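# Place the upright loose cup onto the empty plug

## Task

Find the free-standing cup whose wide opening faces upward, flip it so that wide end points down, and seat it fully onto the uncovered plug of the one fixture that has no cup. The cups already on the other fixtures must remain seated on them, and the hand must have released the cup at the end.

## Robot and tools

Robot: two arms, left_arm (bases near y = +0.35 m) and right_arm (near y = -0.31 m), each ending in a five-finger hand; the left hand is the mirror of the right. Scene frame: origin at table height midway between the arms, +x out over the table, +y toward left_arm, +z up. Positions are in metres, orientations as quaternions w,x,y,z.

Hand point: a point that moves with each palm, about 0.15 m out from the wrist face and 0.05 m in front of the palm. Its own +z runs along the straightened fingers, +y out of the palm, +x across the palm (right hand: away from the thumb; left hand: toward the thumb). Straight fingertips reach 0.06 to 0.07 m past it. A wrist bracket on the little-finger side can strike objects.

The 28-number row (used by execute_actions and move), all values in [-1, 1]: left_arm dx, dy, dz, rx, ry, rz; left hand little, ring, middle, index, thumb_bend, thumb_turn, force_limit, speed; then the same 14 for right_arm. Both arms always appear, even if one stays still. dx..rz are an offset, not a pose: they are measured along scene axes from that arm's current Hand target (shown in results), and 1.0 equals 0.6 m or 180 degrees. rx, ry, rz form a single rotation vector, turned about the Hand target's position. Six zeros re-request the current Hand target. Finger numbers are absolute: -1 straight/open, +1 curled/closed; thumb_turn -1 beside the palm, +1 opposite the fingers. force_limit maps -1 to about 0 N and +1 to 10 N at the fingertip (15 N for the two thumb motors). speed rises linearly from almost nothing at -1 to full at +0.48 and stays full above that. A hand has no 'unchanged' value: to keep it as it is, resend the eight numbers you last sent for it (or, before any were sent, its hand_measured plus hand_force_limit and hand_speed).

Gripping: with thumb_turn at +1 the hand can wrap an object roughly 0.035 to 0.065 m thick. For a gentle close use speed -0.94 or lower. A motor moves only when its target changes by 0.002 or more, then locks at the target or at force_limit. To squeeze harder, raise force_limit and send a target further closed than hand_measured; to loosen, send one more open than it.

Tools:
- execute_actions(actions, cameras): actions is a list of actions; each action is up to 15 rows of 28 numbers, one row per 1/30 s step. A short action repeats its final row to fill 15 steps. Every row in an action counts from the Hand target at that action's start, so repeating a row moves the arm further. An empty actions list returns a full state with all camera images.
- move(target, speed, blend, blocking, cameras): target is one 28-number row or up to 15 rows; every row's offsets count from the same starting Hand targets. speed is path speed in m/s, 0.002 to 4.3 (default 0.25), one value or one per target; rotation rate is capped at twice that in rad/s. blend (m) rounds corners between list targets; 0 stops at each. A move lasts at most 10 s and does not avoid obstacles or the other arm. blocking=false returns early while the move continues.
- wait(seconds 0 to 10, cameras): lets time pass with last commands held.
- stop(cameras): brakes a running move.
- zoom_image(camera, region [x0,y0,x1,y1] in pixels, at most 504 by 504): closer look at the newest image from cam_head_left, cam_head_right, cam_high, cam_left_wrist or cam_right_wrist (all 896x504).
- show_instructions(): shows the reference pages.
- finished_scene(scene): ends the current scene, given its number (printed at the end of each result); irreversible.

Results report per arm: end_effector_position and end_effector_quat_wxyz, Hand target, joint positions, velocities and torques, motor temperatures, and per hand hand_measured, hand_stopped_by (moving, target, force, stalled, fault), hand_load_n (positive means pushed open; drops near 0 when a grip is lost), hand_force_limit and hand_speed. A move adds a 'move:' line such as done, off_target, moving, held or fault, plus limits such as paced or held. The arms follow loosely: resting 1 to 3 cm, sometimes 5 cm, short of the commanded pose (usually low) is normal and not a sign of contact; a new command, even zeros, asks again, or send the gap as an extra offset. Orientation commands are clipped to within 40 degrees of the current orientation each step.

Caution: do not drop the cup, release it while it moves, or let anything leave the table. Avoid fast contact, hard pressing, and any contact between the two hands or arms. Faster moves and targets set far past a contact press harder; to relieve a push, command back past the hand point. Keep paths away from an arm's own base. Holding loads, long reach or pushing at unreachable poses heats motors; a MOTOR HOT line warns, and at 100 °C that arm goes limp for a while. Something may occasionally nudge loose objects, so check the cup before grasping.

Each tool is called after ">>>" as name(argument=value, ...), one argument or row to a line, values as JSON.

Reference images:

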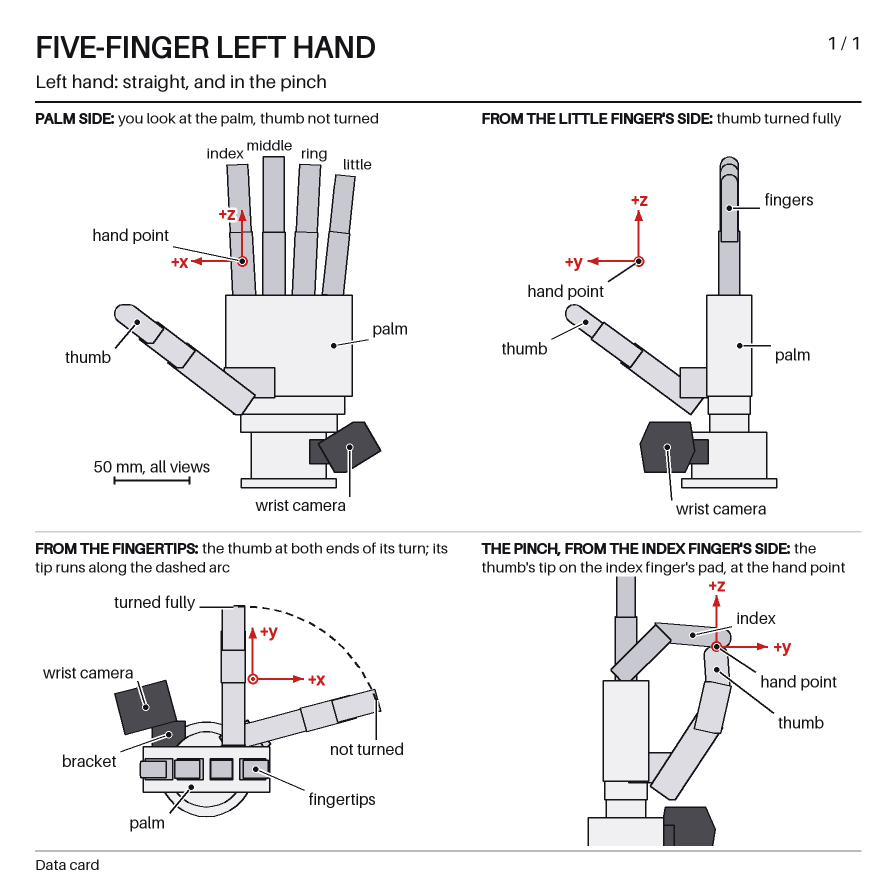

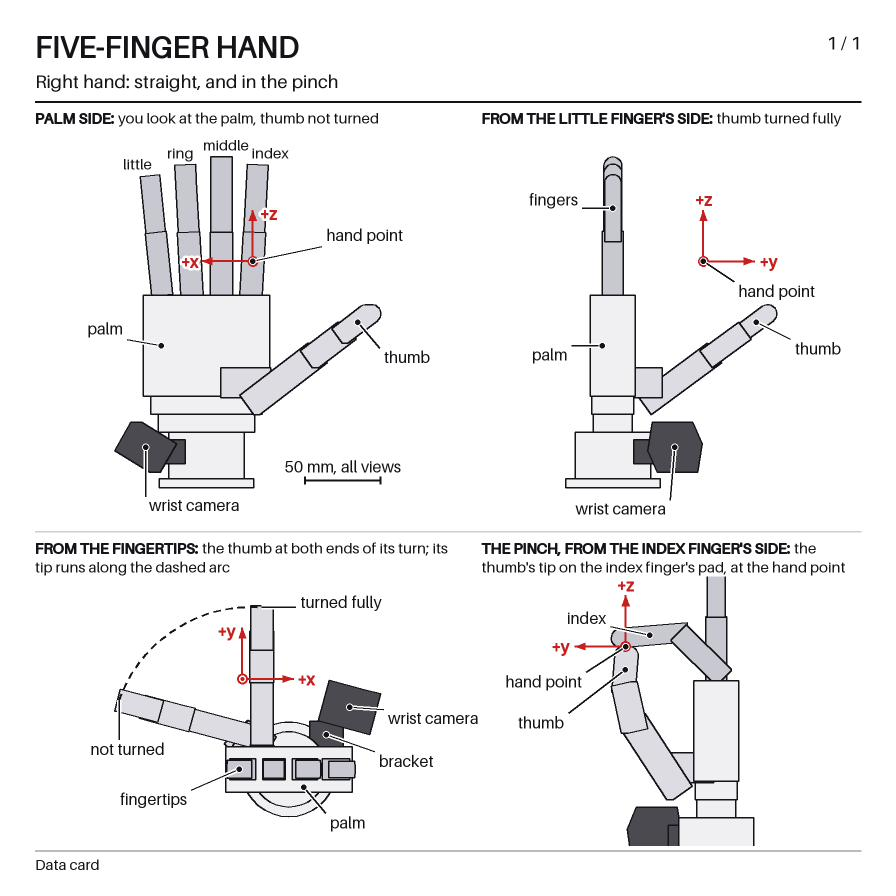

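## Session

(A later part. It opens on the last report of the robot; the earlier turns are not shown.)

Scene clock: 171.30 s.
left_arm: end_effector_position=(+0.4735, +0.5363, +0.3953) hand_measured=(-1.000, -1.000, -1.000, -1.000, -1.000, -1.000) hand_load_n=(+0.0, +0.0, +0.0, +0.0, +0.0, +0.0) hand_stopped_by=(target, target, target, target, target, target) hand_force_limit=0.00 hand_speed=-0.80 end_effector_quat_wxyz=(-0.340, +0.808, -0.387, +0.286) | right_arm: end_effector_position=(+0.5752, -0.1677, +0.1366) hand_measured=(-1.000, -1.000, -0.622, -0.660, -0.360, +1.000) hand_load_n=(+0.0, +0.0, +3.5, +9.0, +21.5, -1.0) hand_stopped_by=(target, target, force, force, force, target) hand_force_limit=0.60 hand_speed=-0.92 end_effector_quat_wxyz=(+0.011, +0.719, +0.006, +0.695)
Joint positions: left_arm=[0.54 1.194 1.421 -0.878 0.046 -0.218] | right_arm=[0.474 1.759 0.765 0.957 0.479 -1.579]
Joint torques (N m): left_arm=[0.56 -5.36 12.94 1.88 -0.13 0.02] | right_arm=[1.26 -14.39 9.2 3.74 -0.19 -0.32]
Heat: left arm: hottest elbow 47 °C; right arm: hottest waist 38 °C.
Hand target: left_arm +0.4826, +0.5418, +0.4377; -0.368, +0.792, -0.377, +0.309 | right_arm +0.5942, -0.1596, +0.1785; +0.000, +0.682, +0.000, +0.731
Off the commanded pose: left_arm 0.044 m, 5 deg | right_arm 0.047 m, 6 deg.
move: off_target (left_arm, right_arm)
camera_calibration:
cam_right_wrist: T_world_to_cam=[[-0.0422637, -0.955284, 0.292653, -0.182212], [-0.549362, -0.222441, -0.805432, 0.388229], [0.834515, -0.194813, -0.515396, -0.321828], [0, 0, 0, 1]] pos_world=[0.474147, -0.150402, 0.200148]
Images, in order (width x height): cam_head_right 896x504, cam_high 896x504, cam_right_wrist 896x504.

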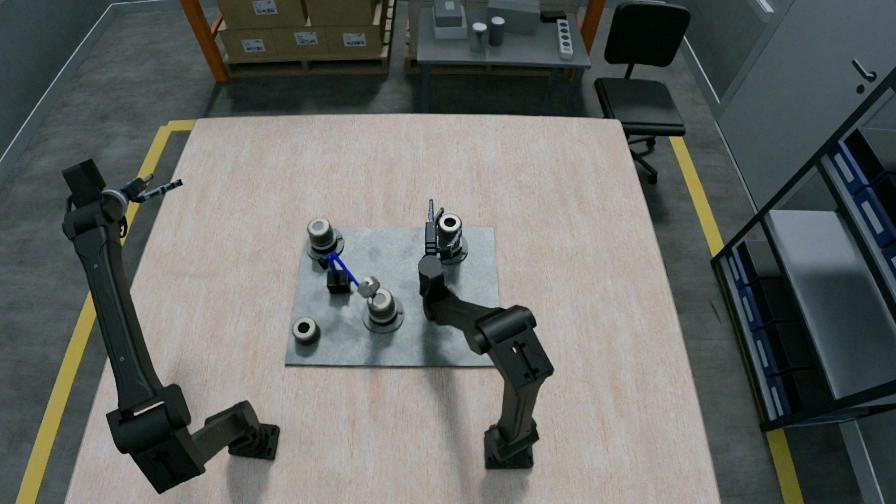

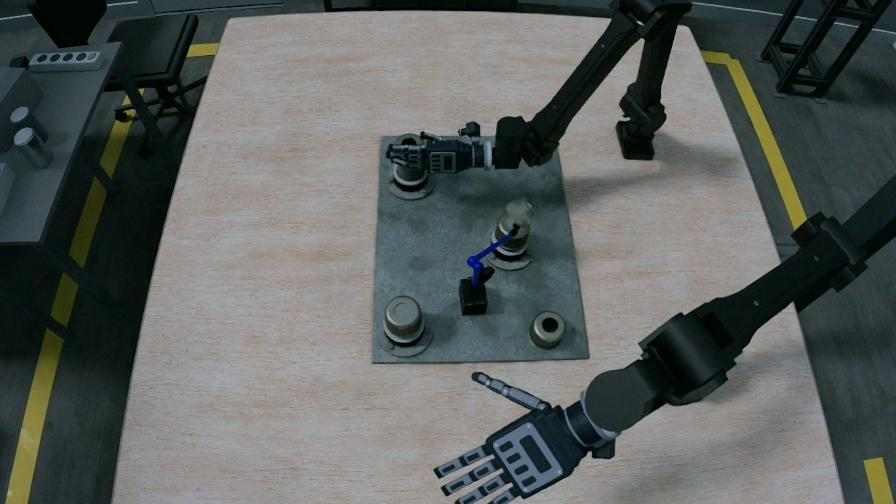

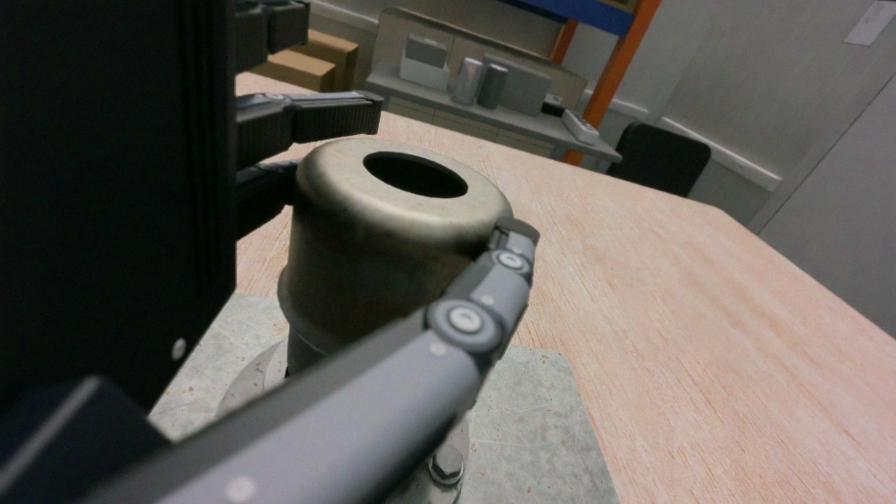

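>>> move(
  target=[0,0,0,0,0,0,-1,-1,-1,-1,-1,-1,0,-0.8, -0.003,0,-0.033,0,0,0,-1,-1,0.2,0.25,0.1,1,0.6,-0.92],
  speed=0.04,
  cameras=["cam_right_wrist","cam_high","cam_head_right"],
)

>>> zoom_image(
  camera="cam_high",
  region=[380, 115, 450, 195],
)

>>> zoom_image(
  camera="cam_head_right",
  region=[425, 200, 475, 250],
)

Scene clock: 173.50 s.
left_arm: end_effector_position=(+0.4735, +0.5363, +0.3953) hand_measured=(-1.000, -1.000, -1.000, -1.000, -1.000, -1.000) hand_load_n=(+0.0, +0.0, +0.0, +0.0, +0.0, +0.0) hand_stopped_by=(target, target, target, target, target, target) hand_force_limit=0.00 hand_speed=-0.80 end_effector_quat_wxyz=(-0.340, +0.808, -0.387, +0.286) | right_arm: end_effector_position=(+0.5774, -0.1685, +0.1327) hand_measured=(-1.000, -1.000, -0.622, -0.660, -0.360, +1.000) hand_load_n=(+0.0, +0.5, +0.5, +8.5, +20.0, -4.5) hand_stopped_by=(target, target, force, force, force, target) hand_force_limit=0.60 hand_speed=-0.92 end_effector_quat_wxyz=(+0.015, +0.709, +0.008, +0.705)
Joint positions: left_arm=[0.54 1.194 1.421 -0.878 0.046 -0.218] | right_arm=[0.473 1.794 0.765 1.025 0.481 -1.6]
Joint torques (N m): left_arm=[0.09 -5.66 12.93 1.83 -0.16 -0.01] | right_arm=[1.49 -13.33 8.23 3.36 -0.23 -0.21]
Heat: left arm: hottest elbow 47 °C; right arm: hottest waist 38 °C.
Hand target: left_arm +0.4826, +0.5418, +0.4377; -0.368, +0.792, -0.377, +0.309 | right_arm +0.5924, -0.1596, +0.1587; +0.000, +0.682, +0.000, +0.731
Off the commanded pose: left_arm 0.044 m, 5 deg | right_arm 0.031 m, 5 deg.
move: off_target (left_arm, right_arm)
camera_calibration:
cam_right_wrist: T_world_to_cam=[[-0.0532098, -0.953126, 0.297859, -0.175714], [-0.526789, -0.226608, -0.819233, 0.374184], [0.848329, -0.2005, -0.490038, -0.338096], [0, 0, 0, 1]] pos_world=[0.474582, -0.150473, 0.193202]
Images, in order (width x height): cam_head_right 896x504, cam_high 896x504, cam_right_wrist 896x504.

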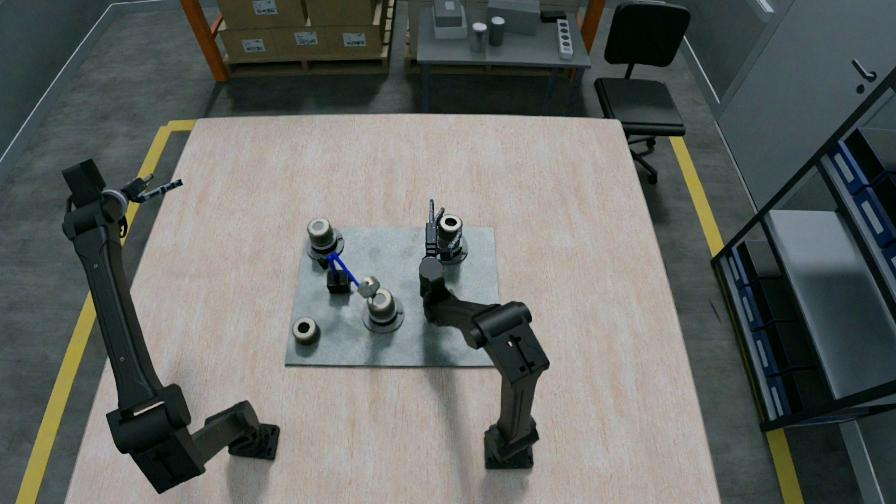

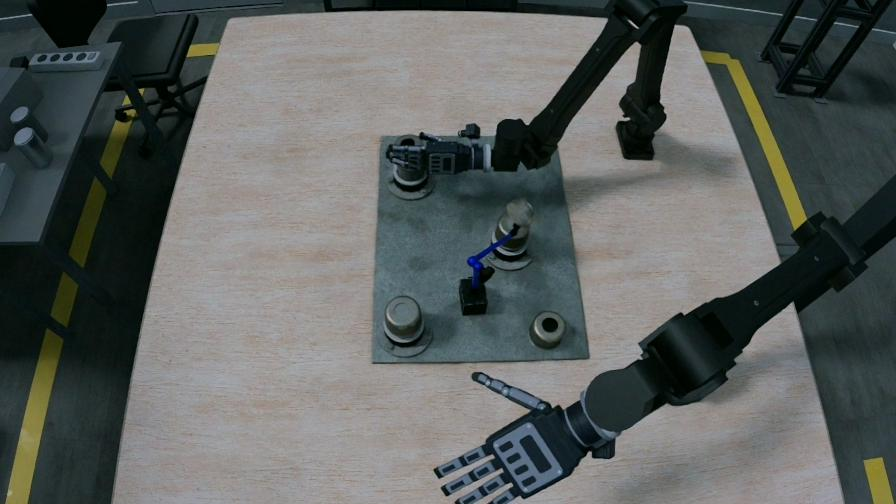

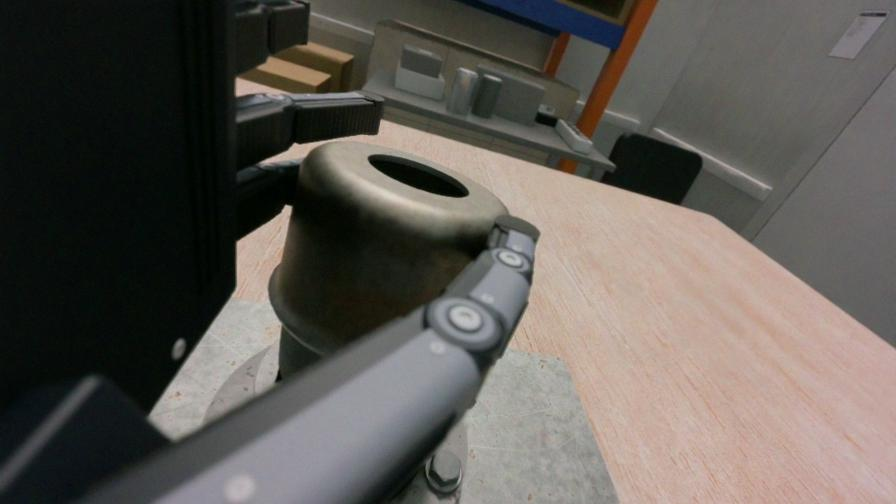

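Scaled by 6.300 from the camera's 896x504 image, which has a finer 1280x720 frame.

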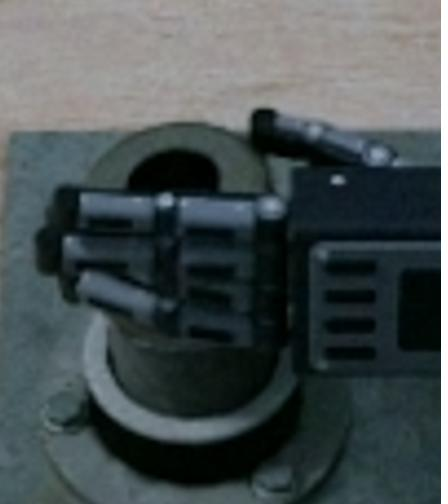

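Scaled by 10.080 from the camera's 896x504 image, which has a finer 1280x720 frame.

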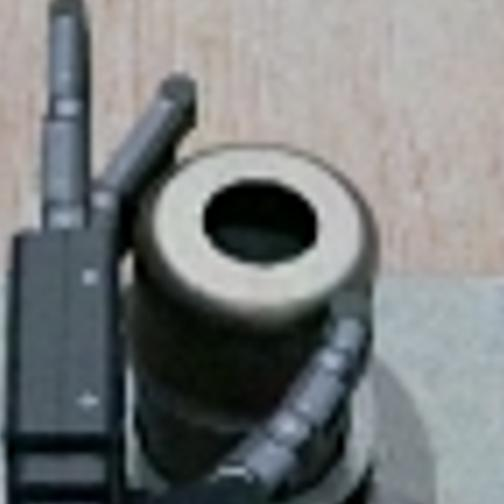

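>>> move(
  target=[0,0,0,0,0,0,-1,-1,-1,-1,-1,-1,0,-0.8, -0.008,0.004,0.03,0,0,0,-1,-1,0.2,0.25,0.1,1,0.6,-0.92],
  speed=0.05,
  cameras=["cam_right_wrist","cam_high","cam_head_right"],
)

>>> zoom_image(
  camera="cam_high",
  region=[380, 115, 450, 195],
)

>>> zoom_image(
  camera="cam_head_right",
  region=[425, 200, 475, 250],
)

Scene clock: 175.87 s.
left_arm: end_effector_position=(+0.4735, +0.5363, +0.3953) hand_measured=(-1.000, -1.000, -1.000, -1.000, -1.000, -1.000) hand_load_n=(+0.0, +0.0, +0.0, +0.0, +0.0, +0.0) hand_stopped_by=(target, target, target, target, target, target) hand_force_limit=0.00 hand_speed=-0.80 end_effector_quat_wxyz=(-0.340, +0.808, -0.387, +0.286) | right_arm: end_effector_position=(+0.5769, -0.1691, +0.1338) hand_measured=(-1.000, -1.000, -0.622, -0.660, -0.360, +1.000) hand_load_n=(+0.0, +0.0, +0.5, +10.0, +19.5, -1.5) hand_stopped_by=(target, target, force, force, force, target) hand_force_limit=0.60 hand_speed=-0.92 end_effector_quat_wxyz=(+0.013, +0.709, +0.002, +0.705)
Joint positions: left_arm=[0.54 1.194 1.421 -0.878 0.046 -0.218] | right_arm=[0.473 1.788 0.765 1.017 0.485 -1.589]
Joint torques (N m): left_arm=[0.15 -6.01 12.71 1.92 -0.13 0.03] | right_arm=[2.26 -17.38 7.97 1.61 -0.08 -0.22]
Heat: left arm: hottest elbow 47 °C; right arm: hottest waist 38 °C.
Hand target: left_arm +0.4826, +0.5418, +0.4377; -0.368, +0.792, -0.377, +0.309 | right_arm +0.5876, -0.1572, +0.1767; +0.000, +0.682, +0.000, +0.731
Off the commanded pose: left_arm 0.044 m, 5 deg | right_arm 0.046 m, 5 deg.
move: off_target (left_arm, right_arm)
camera_calibration:
cam_right_wrist: T_world_to_cam=[[-0.0572977, -0.955788, 0.288419, -0.173566], [-0.528821, -0.215981, -0.820792, 0.377957], [0.846797, -0.199552, -0.493066, -0.335805], [0, 0, 0, 1]] pos_world=[0.474286, -0.151271, 0.19471]
Images, in order (width x height): cam_head_right 896x504, cam_high 896x504, cam_right_wrist 896x504.

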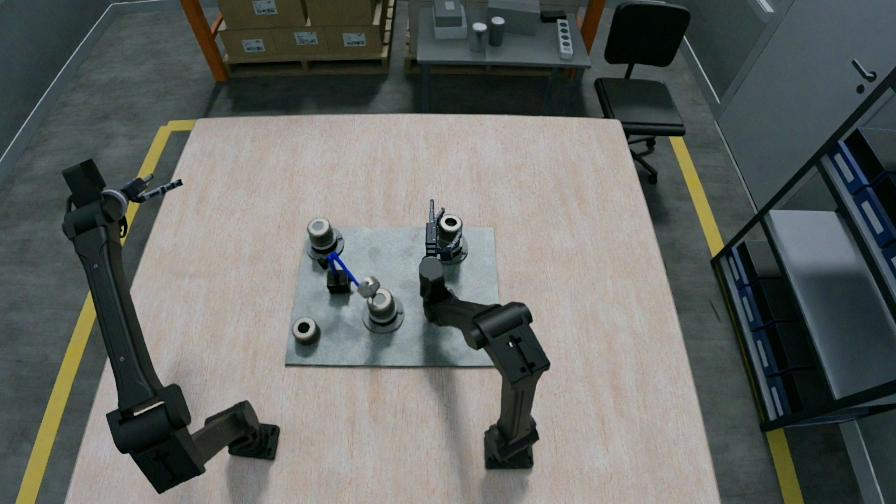

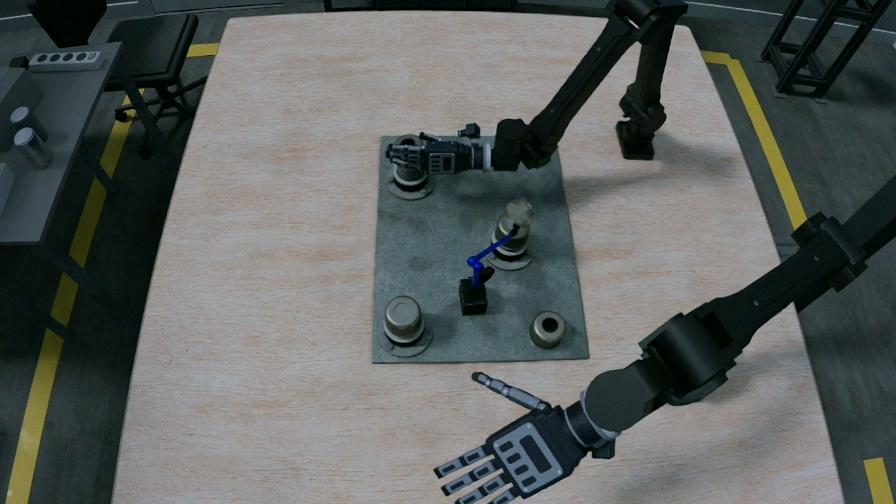

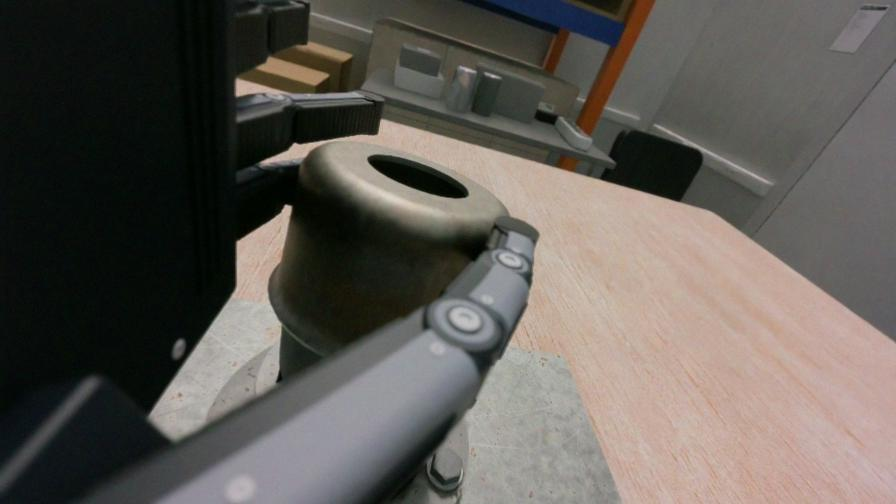

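Scaled by 6.300 from the camera's 896x504 image, which has a finer 1280x720 frame.

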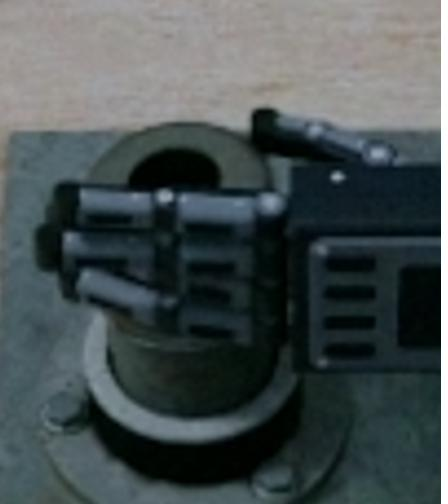

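Scaled by 10.080 from the camera's 896x504 image, which has a finer 1280x720 frame.

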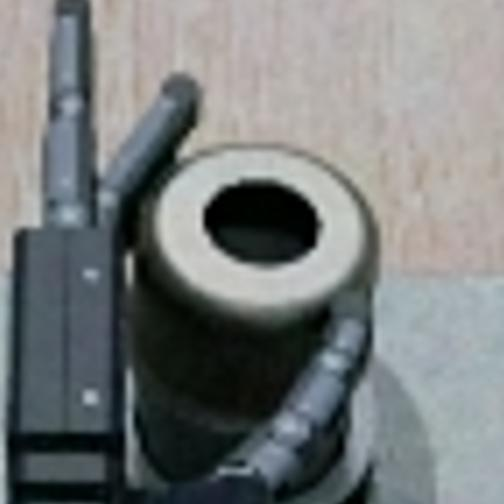

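>>> move(
  target=[0,0,0,0,0,0,-1,-1,-1,-1,-1,-1,0,-0.8, -0.012,0.006,0.035,0,0,0,-1,-1,0.2,0.25,0.1,1,0.6,-0.92],
  speed=0.05,
  cameras=["cam_right_wrist","cam_high","cam_head_right"],
)

>>> zoom_image(
  camera="cam_high",
  region=[380, 115, 450, 195],
)

>>> zoom_image(
  camera="cam_head_right",
  region=[425, 200, 475, 250],
)

Scene clock: 177.77 s.
left_arm: end_effector_position=(+0.4735, +0.5363, +0.3953) hand_measured=(-1.000, -1.000, -1.000, -1.000, -1.000, -1.000) hand_load_n=(+0.0, +0.0, +0.0, +0.0, +0.0, +0.0) hand_stopped_by=(target, target, target, target, target, target) hand_force_limit=0.00 hand_speed=-0.80 end_effector_quat_wxyz=(-0.340, +0.808, -0.387, +0.286) | right_arm: end_effector_position=(+0.5719, -0.1583, +0.1592) hand_measured=(-1.000, -1.000, -0.622, -0.660, -0.360, +1.000) hand_load_n=(+0.0, +0.0, +0.5, +10.5, +19.5, -2.0) hand_stopped_by=(target, target, force, force, force, target) hand_force_limit=0.60 hand_speed=-0.92 end_effector_quat_wxyz=(+0.004, +0.706, +0.008, +0.708)
Joint positions: left_arm=[0.54 1.194 1.421 -0.878 0.046 -0.218] | right_arm=[0.493 1.721 0.765 0.959 0.484 -1.589]
Joint torques (N m): left_arm=[-0.15 -5.89 12.72 1.91 -0.12 0.03] | right_arm=[2.49 -16.26 8.24 1.54 0.03 -0.23]
Heat: left arm: hottest elbow 47 °C; right arm: hottest waist 38 °C.
Hand target: left_arm +0.4826, +0.5418, +0.4377; -0.368, +0.792, -0.377, +0.309 | right_arm +0.5804, -0.1536, +0.1977; +0.000, +0.682, +0.000, +0.731
Off the commanded pose: left_arm 0.044 m, 5 deg | right_arm 0.040 m, 4 deg.
move: off_target (left_arm, right_arm)
camera_calibration:
cam_right_wrist: T_world_to_cam=[[-0.0391273, -0.95806, 0.283885, -0.180811], [-0.517368, -0.223633, -0.826026, 0.391587], [0.854868, -0.179193, -0.486919, -0.319402], [0, 0, 0, 1]] pos_world=[0.468566, -0.142891, 0.219268]
Images, in order (width x height): cam_head_right 896x504, cam_high 896x504, cam_right_wrist 896x504.

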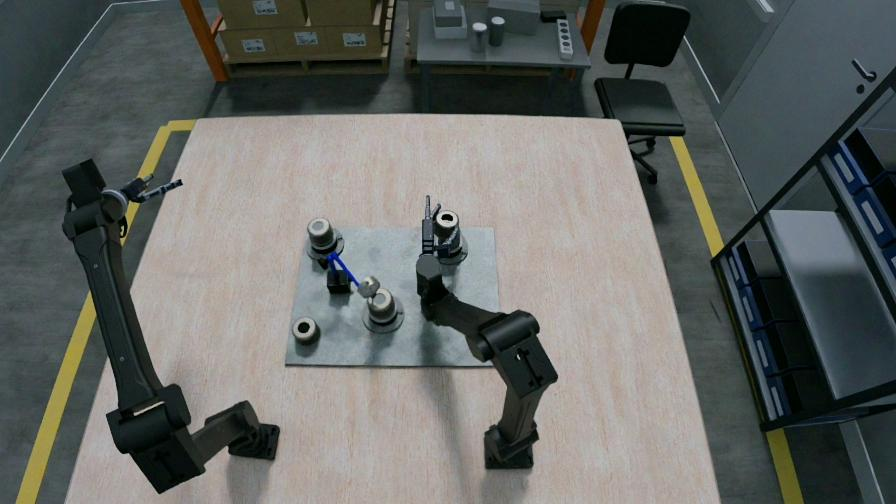

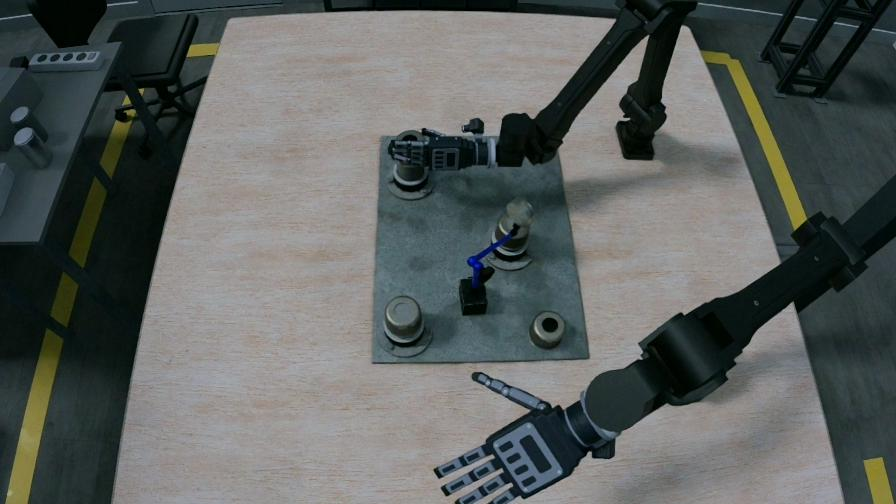

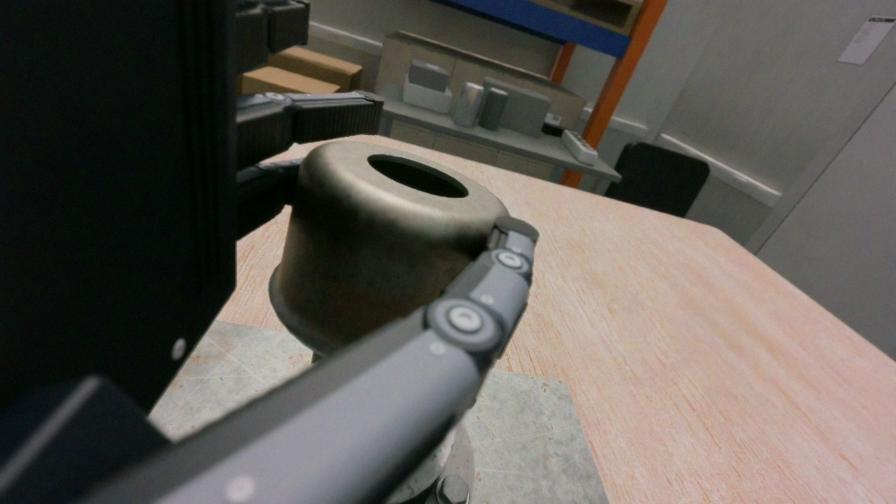

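Scaled by 6.300 from the camera's 896x504 image, which has a finer 1280x720 frame.

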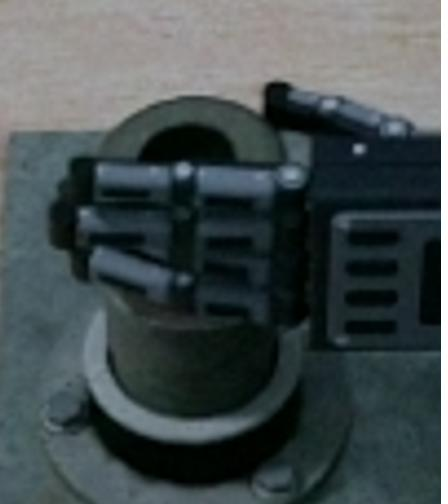

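Scaled by 10.080 from the camera's 896x504 image, which has a finer 1280x720 frame.

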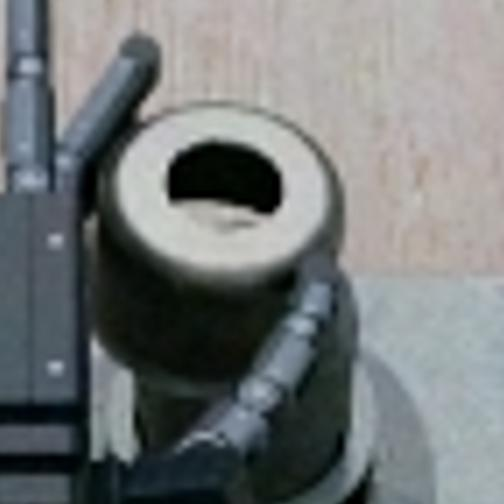

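>>> move(
  target=[0,0,0,0,0,0,-1,-1,-1,-1,-1,-1,0,-0.8, 0,-0.025,-0.015,0,0,0,-1,-1,0.2,0.25,0.1,1,0.6,-0.92],
  speed=0.05,
  cameras=["cam_right_wrist","cam_high","cam_head_right"],
)

>>> zoom_image(
  camera="cam_high",
  region=[380, 115, 450, 195],
)

>>> zoom_image(
  camera="cam_head_right",
  region=[425, 200, 475, 250],
)

Scene clock: 180.27 s.
left_arm: end_effector_position=(+0.4735, +0.5363, +0.3953) hand_measured=(-1.000, -1.000, -1.000, -1.000, -1.000, -1.000) hand_load_n=(+0.0, +0.0, +0.0, +0.0, +0.0, -0.5) hand_stopped_by=(target, target, target, target, target, target) hand_force_limit=0.00 hand_speed=-0.80 end_effector_quat_wxyz=(-0.340, +0.808, -0.387, +0.286) | right_arm: end_effector_position=(+0.5759, -0.1697, +0.1592) hand_measured=(-1.000, -1.000, -0.622, -0.660, -0.360, +1.000) hand_load_n=(+0.0, +0.0, +0.5, +10.0, +19.5, -2.0) hand_stopped_by=(target, target, force, force, force, target) hand_force_limit=0.60 hand_speed=-0.92 end_effector_quat_wxyz=(+0.008, +0.706, +0.004, +0.708)
Joint positions: left_arm=[0.54 1.194 1.421 -0.878 0.046 -0.218] | right_arm=[0.47 1.721 0.765 0.959 0.473 -1.589]
Joint torques (N m): left_arm=[0.26 -4.89 12.71 2.03 -0.08 -0.03] | right_arm=[1.14 -15.38 6.31 3 -0.21 -0.2]
Heat: left arm: hottest elbow 47 °C; right arm: hottest waist 38 °C.
Hand target: left_arm +0.4826, +0.5418, +0.4377; -0.368, +0.792, -0.377, +0.309 | right_arm +0.5804, -0.1686, +0.1887; +0.000, +0.682, +0.000, +0.731
Off the commanded pose: left_arm 0.044 m, 5 deg | right_arm 0.030 m, 4 deg.
move: off_target (left_arm, right_arm)
camera_calibration:
cam_right_wrist: T_world_to_cam=[[-0.0508352, -0.957505, 0.2839, -0.184747], [-0.520062, -0.217305, -0.826023, 0.393683], [0.852614, -0.189637, -0.486915, -0.325257], [0, 0, 0, 1]] pos_world=[0.472667, -0.153028, 0.219268]
Images, in order (width x height): cam_head_right 896x504, cam_high 896x504, cam_right_wrist 896x504.

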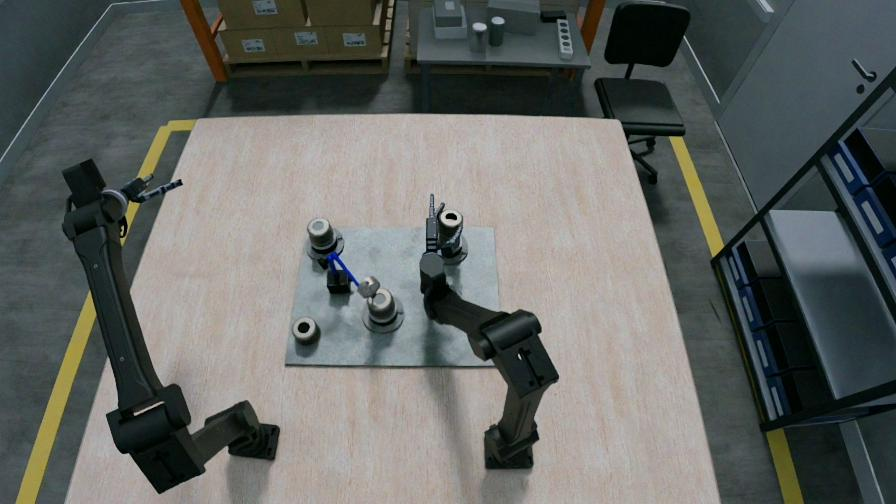

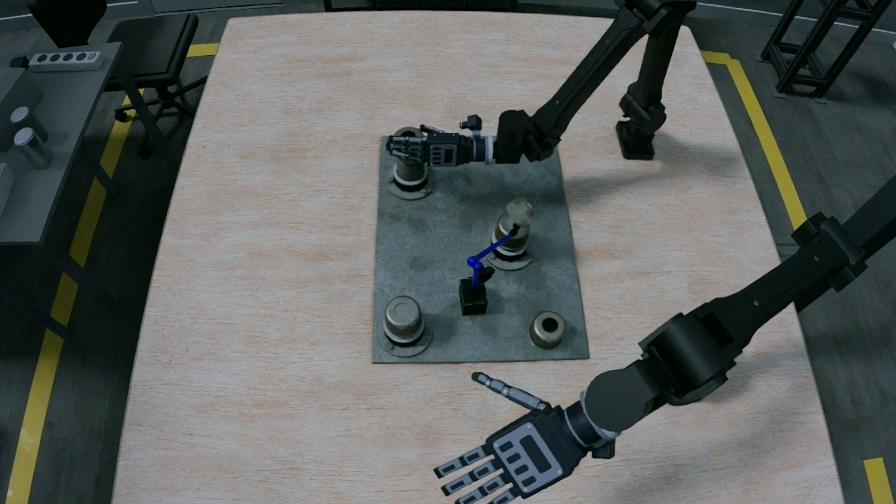

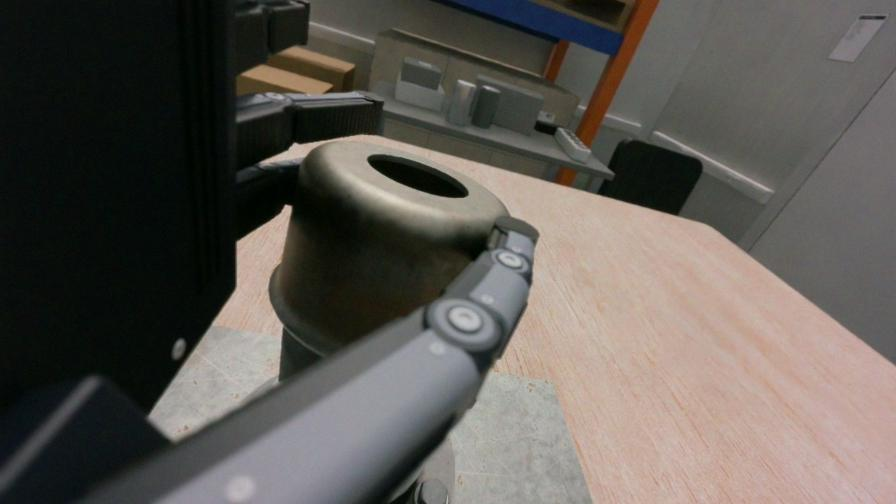

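Scaled by 6.300 from the camera's 896x504 image, which has a finer 1280x720 frame.

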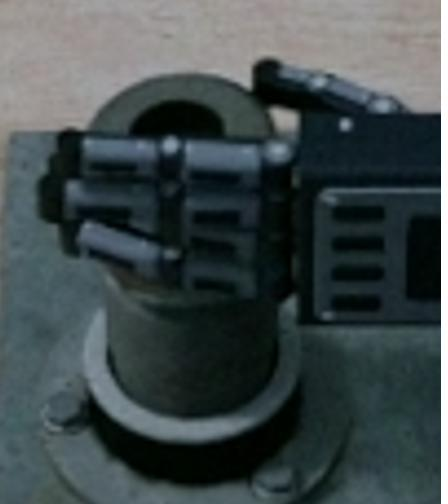

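Scaled by 10.080 from the camera's 896x504 image, which has a finer 1280x720 frame.

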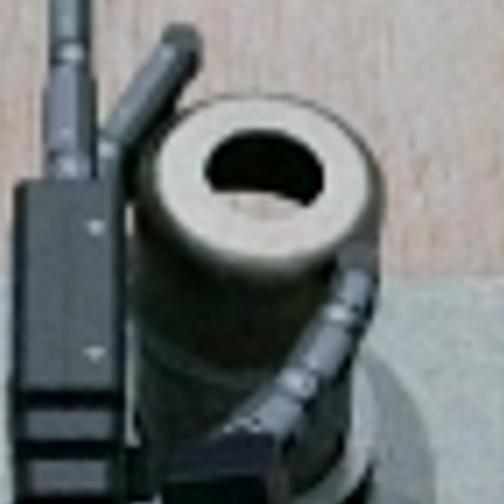

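>>> move(
  target=[0,0,0,0,0,0,-1,-1,-1,-1,-1,-1,0,-0.8, -0.006,0,-0.05,0,0,0,-1,-1,0.2,0.25,0.1,1,0.6,-0.92],
  speed=0.05,
  cameras=["cam_right_wrist","cam_high","cam_head_right"],
)

>>> zoom_image(
  camera="cam_high",
  region=[380, 115, 450, 195],
)

>>> zoom_image(
  camera="cam_head_right",
  region=[425, 200, 475, 250],
)

Scene clock: 182.37 s.
left_arm: end_effector_position=(+0.4735, +0.5363, +0.3953) hand_measured=(-1.000, -1.000, -1.000, -1.000, -1.000, -1.000) hand_load_n=(+0.0, +0.0, +0.0, +0.0, +0.0, +0.0) hand_stopped_by=(target, target, target, target, target, target) hand_force_limit=0.00 hand_speed=-0.80 end_effector_quat_wxyz=(-0.340, +0.808, -0.387, +0.286) | right_arm: end_effector_position=(+0.5738, -0.1707, +0.1409) hand_measured=(-1.000, -1.000, -0.622, -0.660, -0.360, +1.000) hand_load_n=(+0.0, +0.0, +1.5, +10.0, +19.5, -1.5) hand_stopped_by=(target, target, force, force, force, target) hand_force_limit=0.60 hand_speed=-0.92 end_effector_quat_wxyz=(+0.006, +0.701, +0.002, +0.713)
Joint positions: left_arm=[0.54 1.194 1.421 -0.878 0.046 -0.218] | right_arm=[0.47 1.774 0.75 1.043 0.473 -1.589]
Joint torques (N m): left_arm=[0.26 -5.25 12.68 1.73 -0.12 0.09] | right_arm=[1.38 -13.92 5.39 3.4 -0.1 -0.2]
Heat: left arm: hottest elbow 47 °C; right arm: hottest waist 38 °C.
Hand target: left_arm +0.4826, +0.5418, +0.4377; -0.368, +0.792, -0.377, +0.309 | right_arm +0.5768, -0.1686, +0.1587; +0.000, +0.682, +0.000, +0.731
Off the commanded pose: left_arm 0.044 m, 5 deg | right_arm 0.018 m, 3 deg.
move: off_target (left_arm, right_arm)
camera_calibration:
cam_right_wrist: T_world_to_cam=[[-0.0547334, -0.959424, 0.276606, -0.177697], [-0.508691, -0.211583, -0.834545, 0.372982], [0.859207, -0.186384, -0.47647, -0.337324], [0, 0, 0, 1]] pos_world=[0.469838, -0.154442, 0.199698]
Images, in order (width x height): cam_head_right 896x504, cam_high 896x504, cam_right_wrist 896x504.

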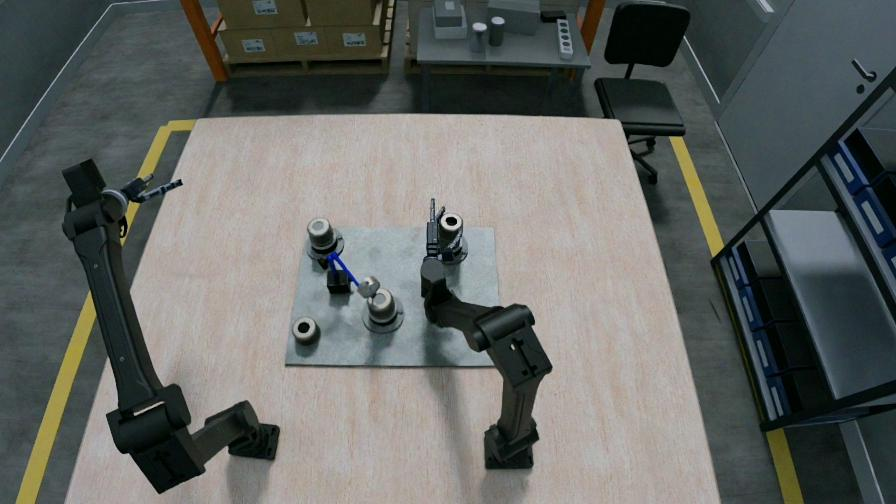

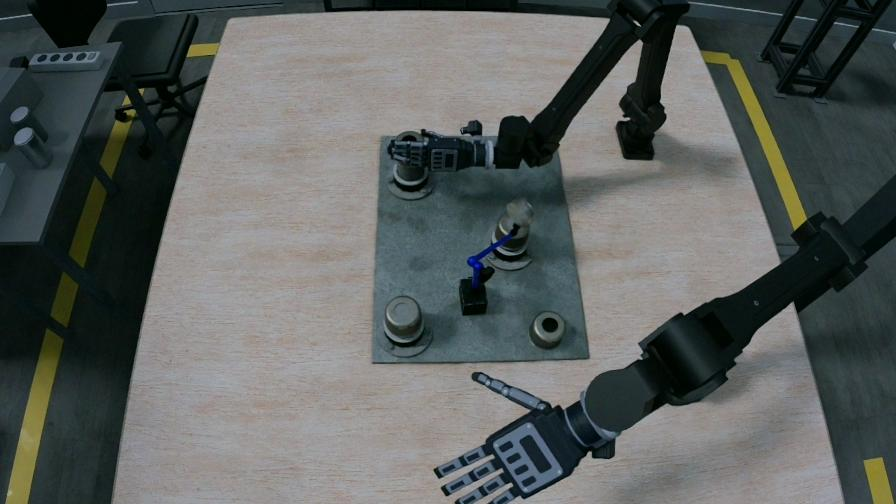

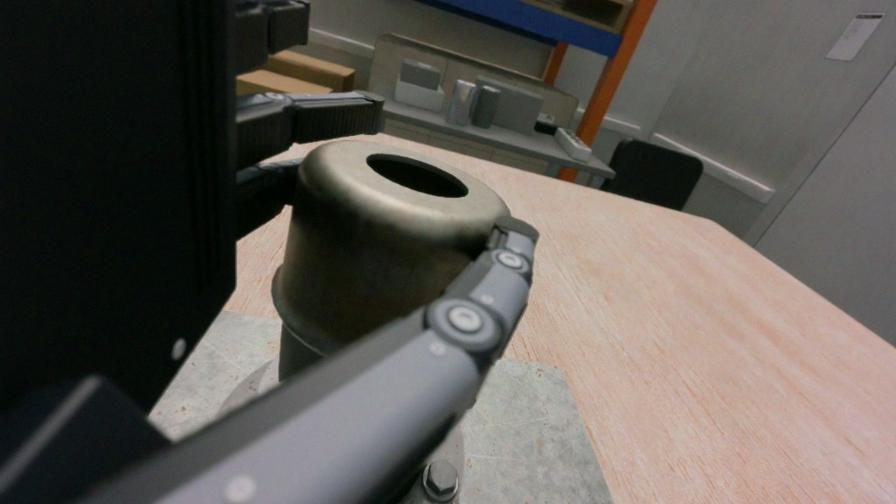

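Scaled by 6.300 from the camera's 896x504 image, which has a finer 1280x720 frame.

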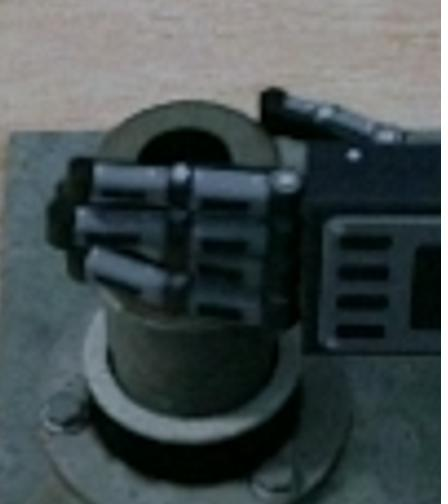

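Scaled by 10.080 from the camera's 896x504 image, which has a finer 1280x720 frame.

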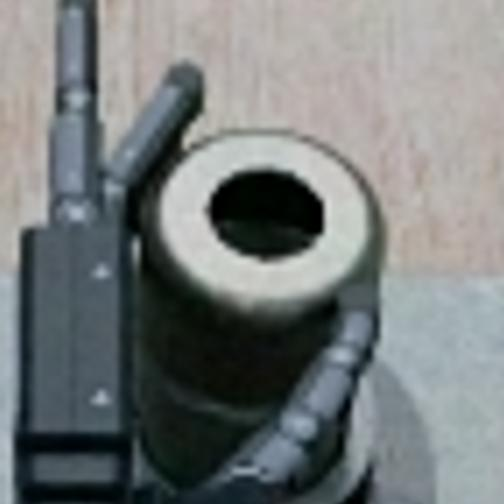

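>>> move(
  target=[0,0,0,0,0,0,-1,-1,-1,-1,-1,-1,0,-0.8, 0,0.004,-0.03,0,0,0,-1,-1,0.2,0.25,0.1,1,0.6,-0.92],
  speed=0.04,
  cameras=["cam_right_wrist","cam_high","cam_head_right"],
)

>>> zoom_image(
  camera="cam_high",
  region=[380, 115, 450, 195],
)

>>> zoom_image(
  camera="cam_head_right",
  region=[425, 200, 475, 250],
)

Scene clock: 184.73 s.
left_arm: end_effector_position=(+0.4735, +0.5363, +0.3953) hand_measured=(-1.000, -1.000, -1.000, -1.000, -1.000, -1.000) hand_load_n=(+0.0, +0.0, +0.0, +0.0, +0.0, +0.0) hand_stopped_by=(target, target, target, target, target, target) hand_force_limit=0.00 hand_speed=-0.80 end_effector_quat_wxyz=(-0.340, +0.808, -0.387, +0.286) | right_arm: end_effector_position=(+0.5744, -0.1695, +0.1273) hand_measured=(-1.000, -1.000, -0.622, -0.660, -0.360, +1.000) hand_load_n=(+0.0, +0.0, +1.5, +9.5, +20.0, -2.5) hand_stopped_by=(target, target, force, force, force, target) hand_force_limit=0.60 hand_speed=-0.92 end_effector_quat_wxyz=(+0.004, +0.698, +0.001, +0.716)
Joint positions: left_arm=[0.54 1.194 1.421 -0.878 0.046 -0.218] | right_arm=[0.471 1.82 0.748 1.101 0.473 -1.591]
Joint torques (N m): left_arm=[0.03 -6.77 12.78 1.99 -0.12 0.04] | right_arm=[1.85 -13.68 5.12 3.19 0 -0.21]
Heat: left arm: hottest elbow 47 °C; right arm: hottest waist 38 °C.
Hand target: left_arm +0.4826, +0.5418, +0.4377; -0.368, +0.792, -0.377, +0.309 | right_arm +0.5768, -0.1662, +0.1407; +0.000, +0.682, +0.000, +0.731
Off the commanded pose: left_arm 0.044 m, 5 deg | right_arm 0.014 m, 3 deg.
move: off_target (left_arm, right_arm)
camera_calibration:
cam_right_wrist: T_world_to_cam=[[-0.0559033, -0.960424, 0.272876, -0.171744], [-0.500325, -0.209565, -0.840094, 0.358373], [0.864031, -0.18349, -0.468808, -0.347228], [0, 0, 0, 1]] pos_world=[0.469718, -0.153557, 0.185148]
Images, in order (width x height): cam_head_right 896x504, cam_high 896x504, cam_right_wrist 896x504.

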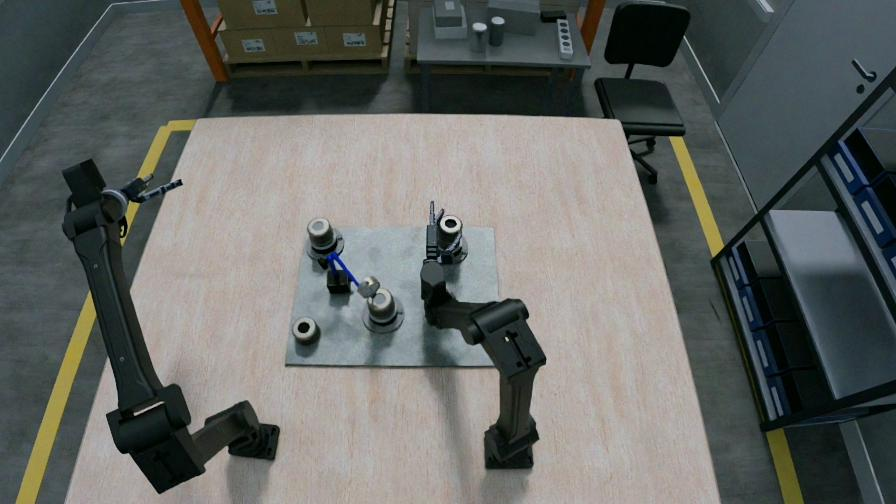

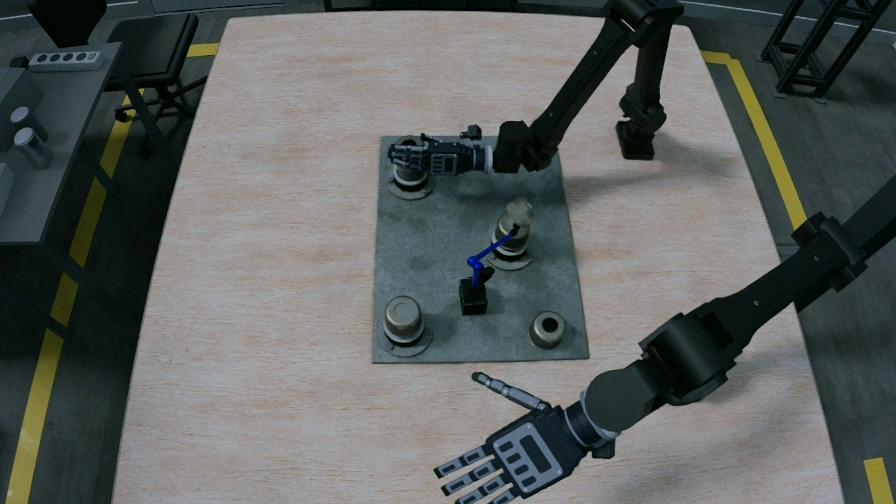

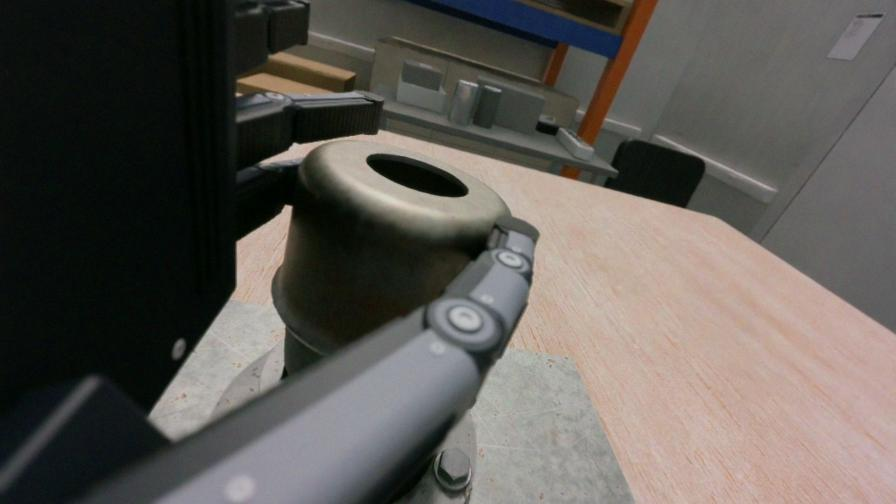

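Scaled by 6.300 from the camera's 896x504 image, which has a finer 1280x720 frame.

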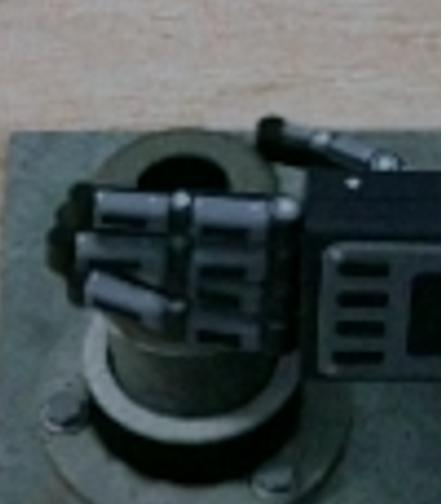

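Scaled by 10.080 from the camera's 896x504 image, which has a finer 1280x720 frame.

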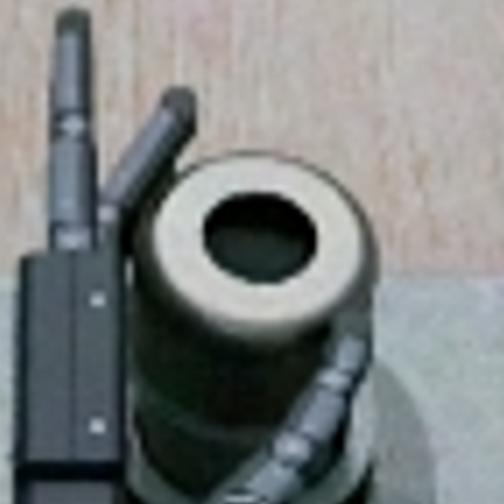

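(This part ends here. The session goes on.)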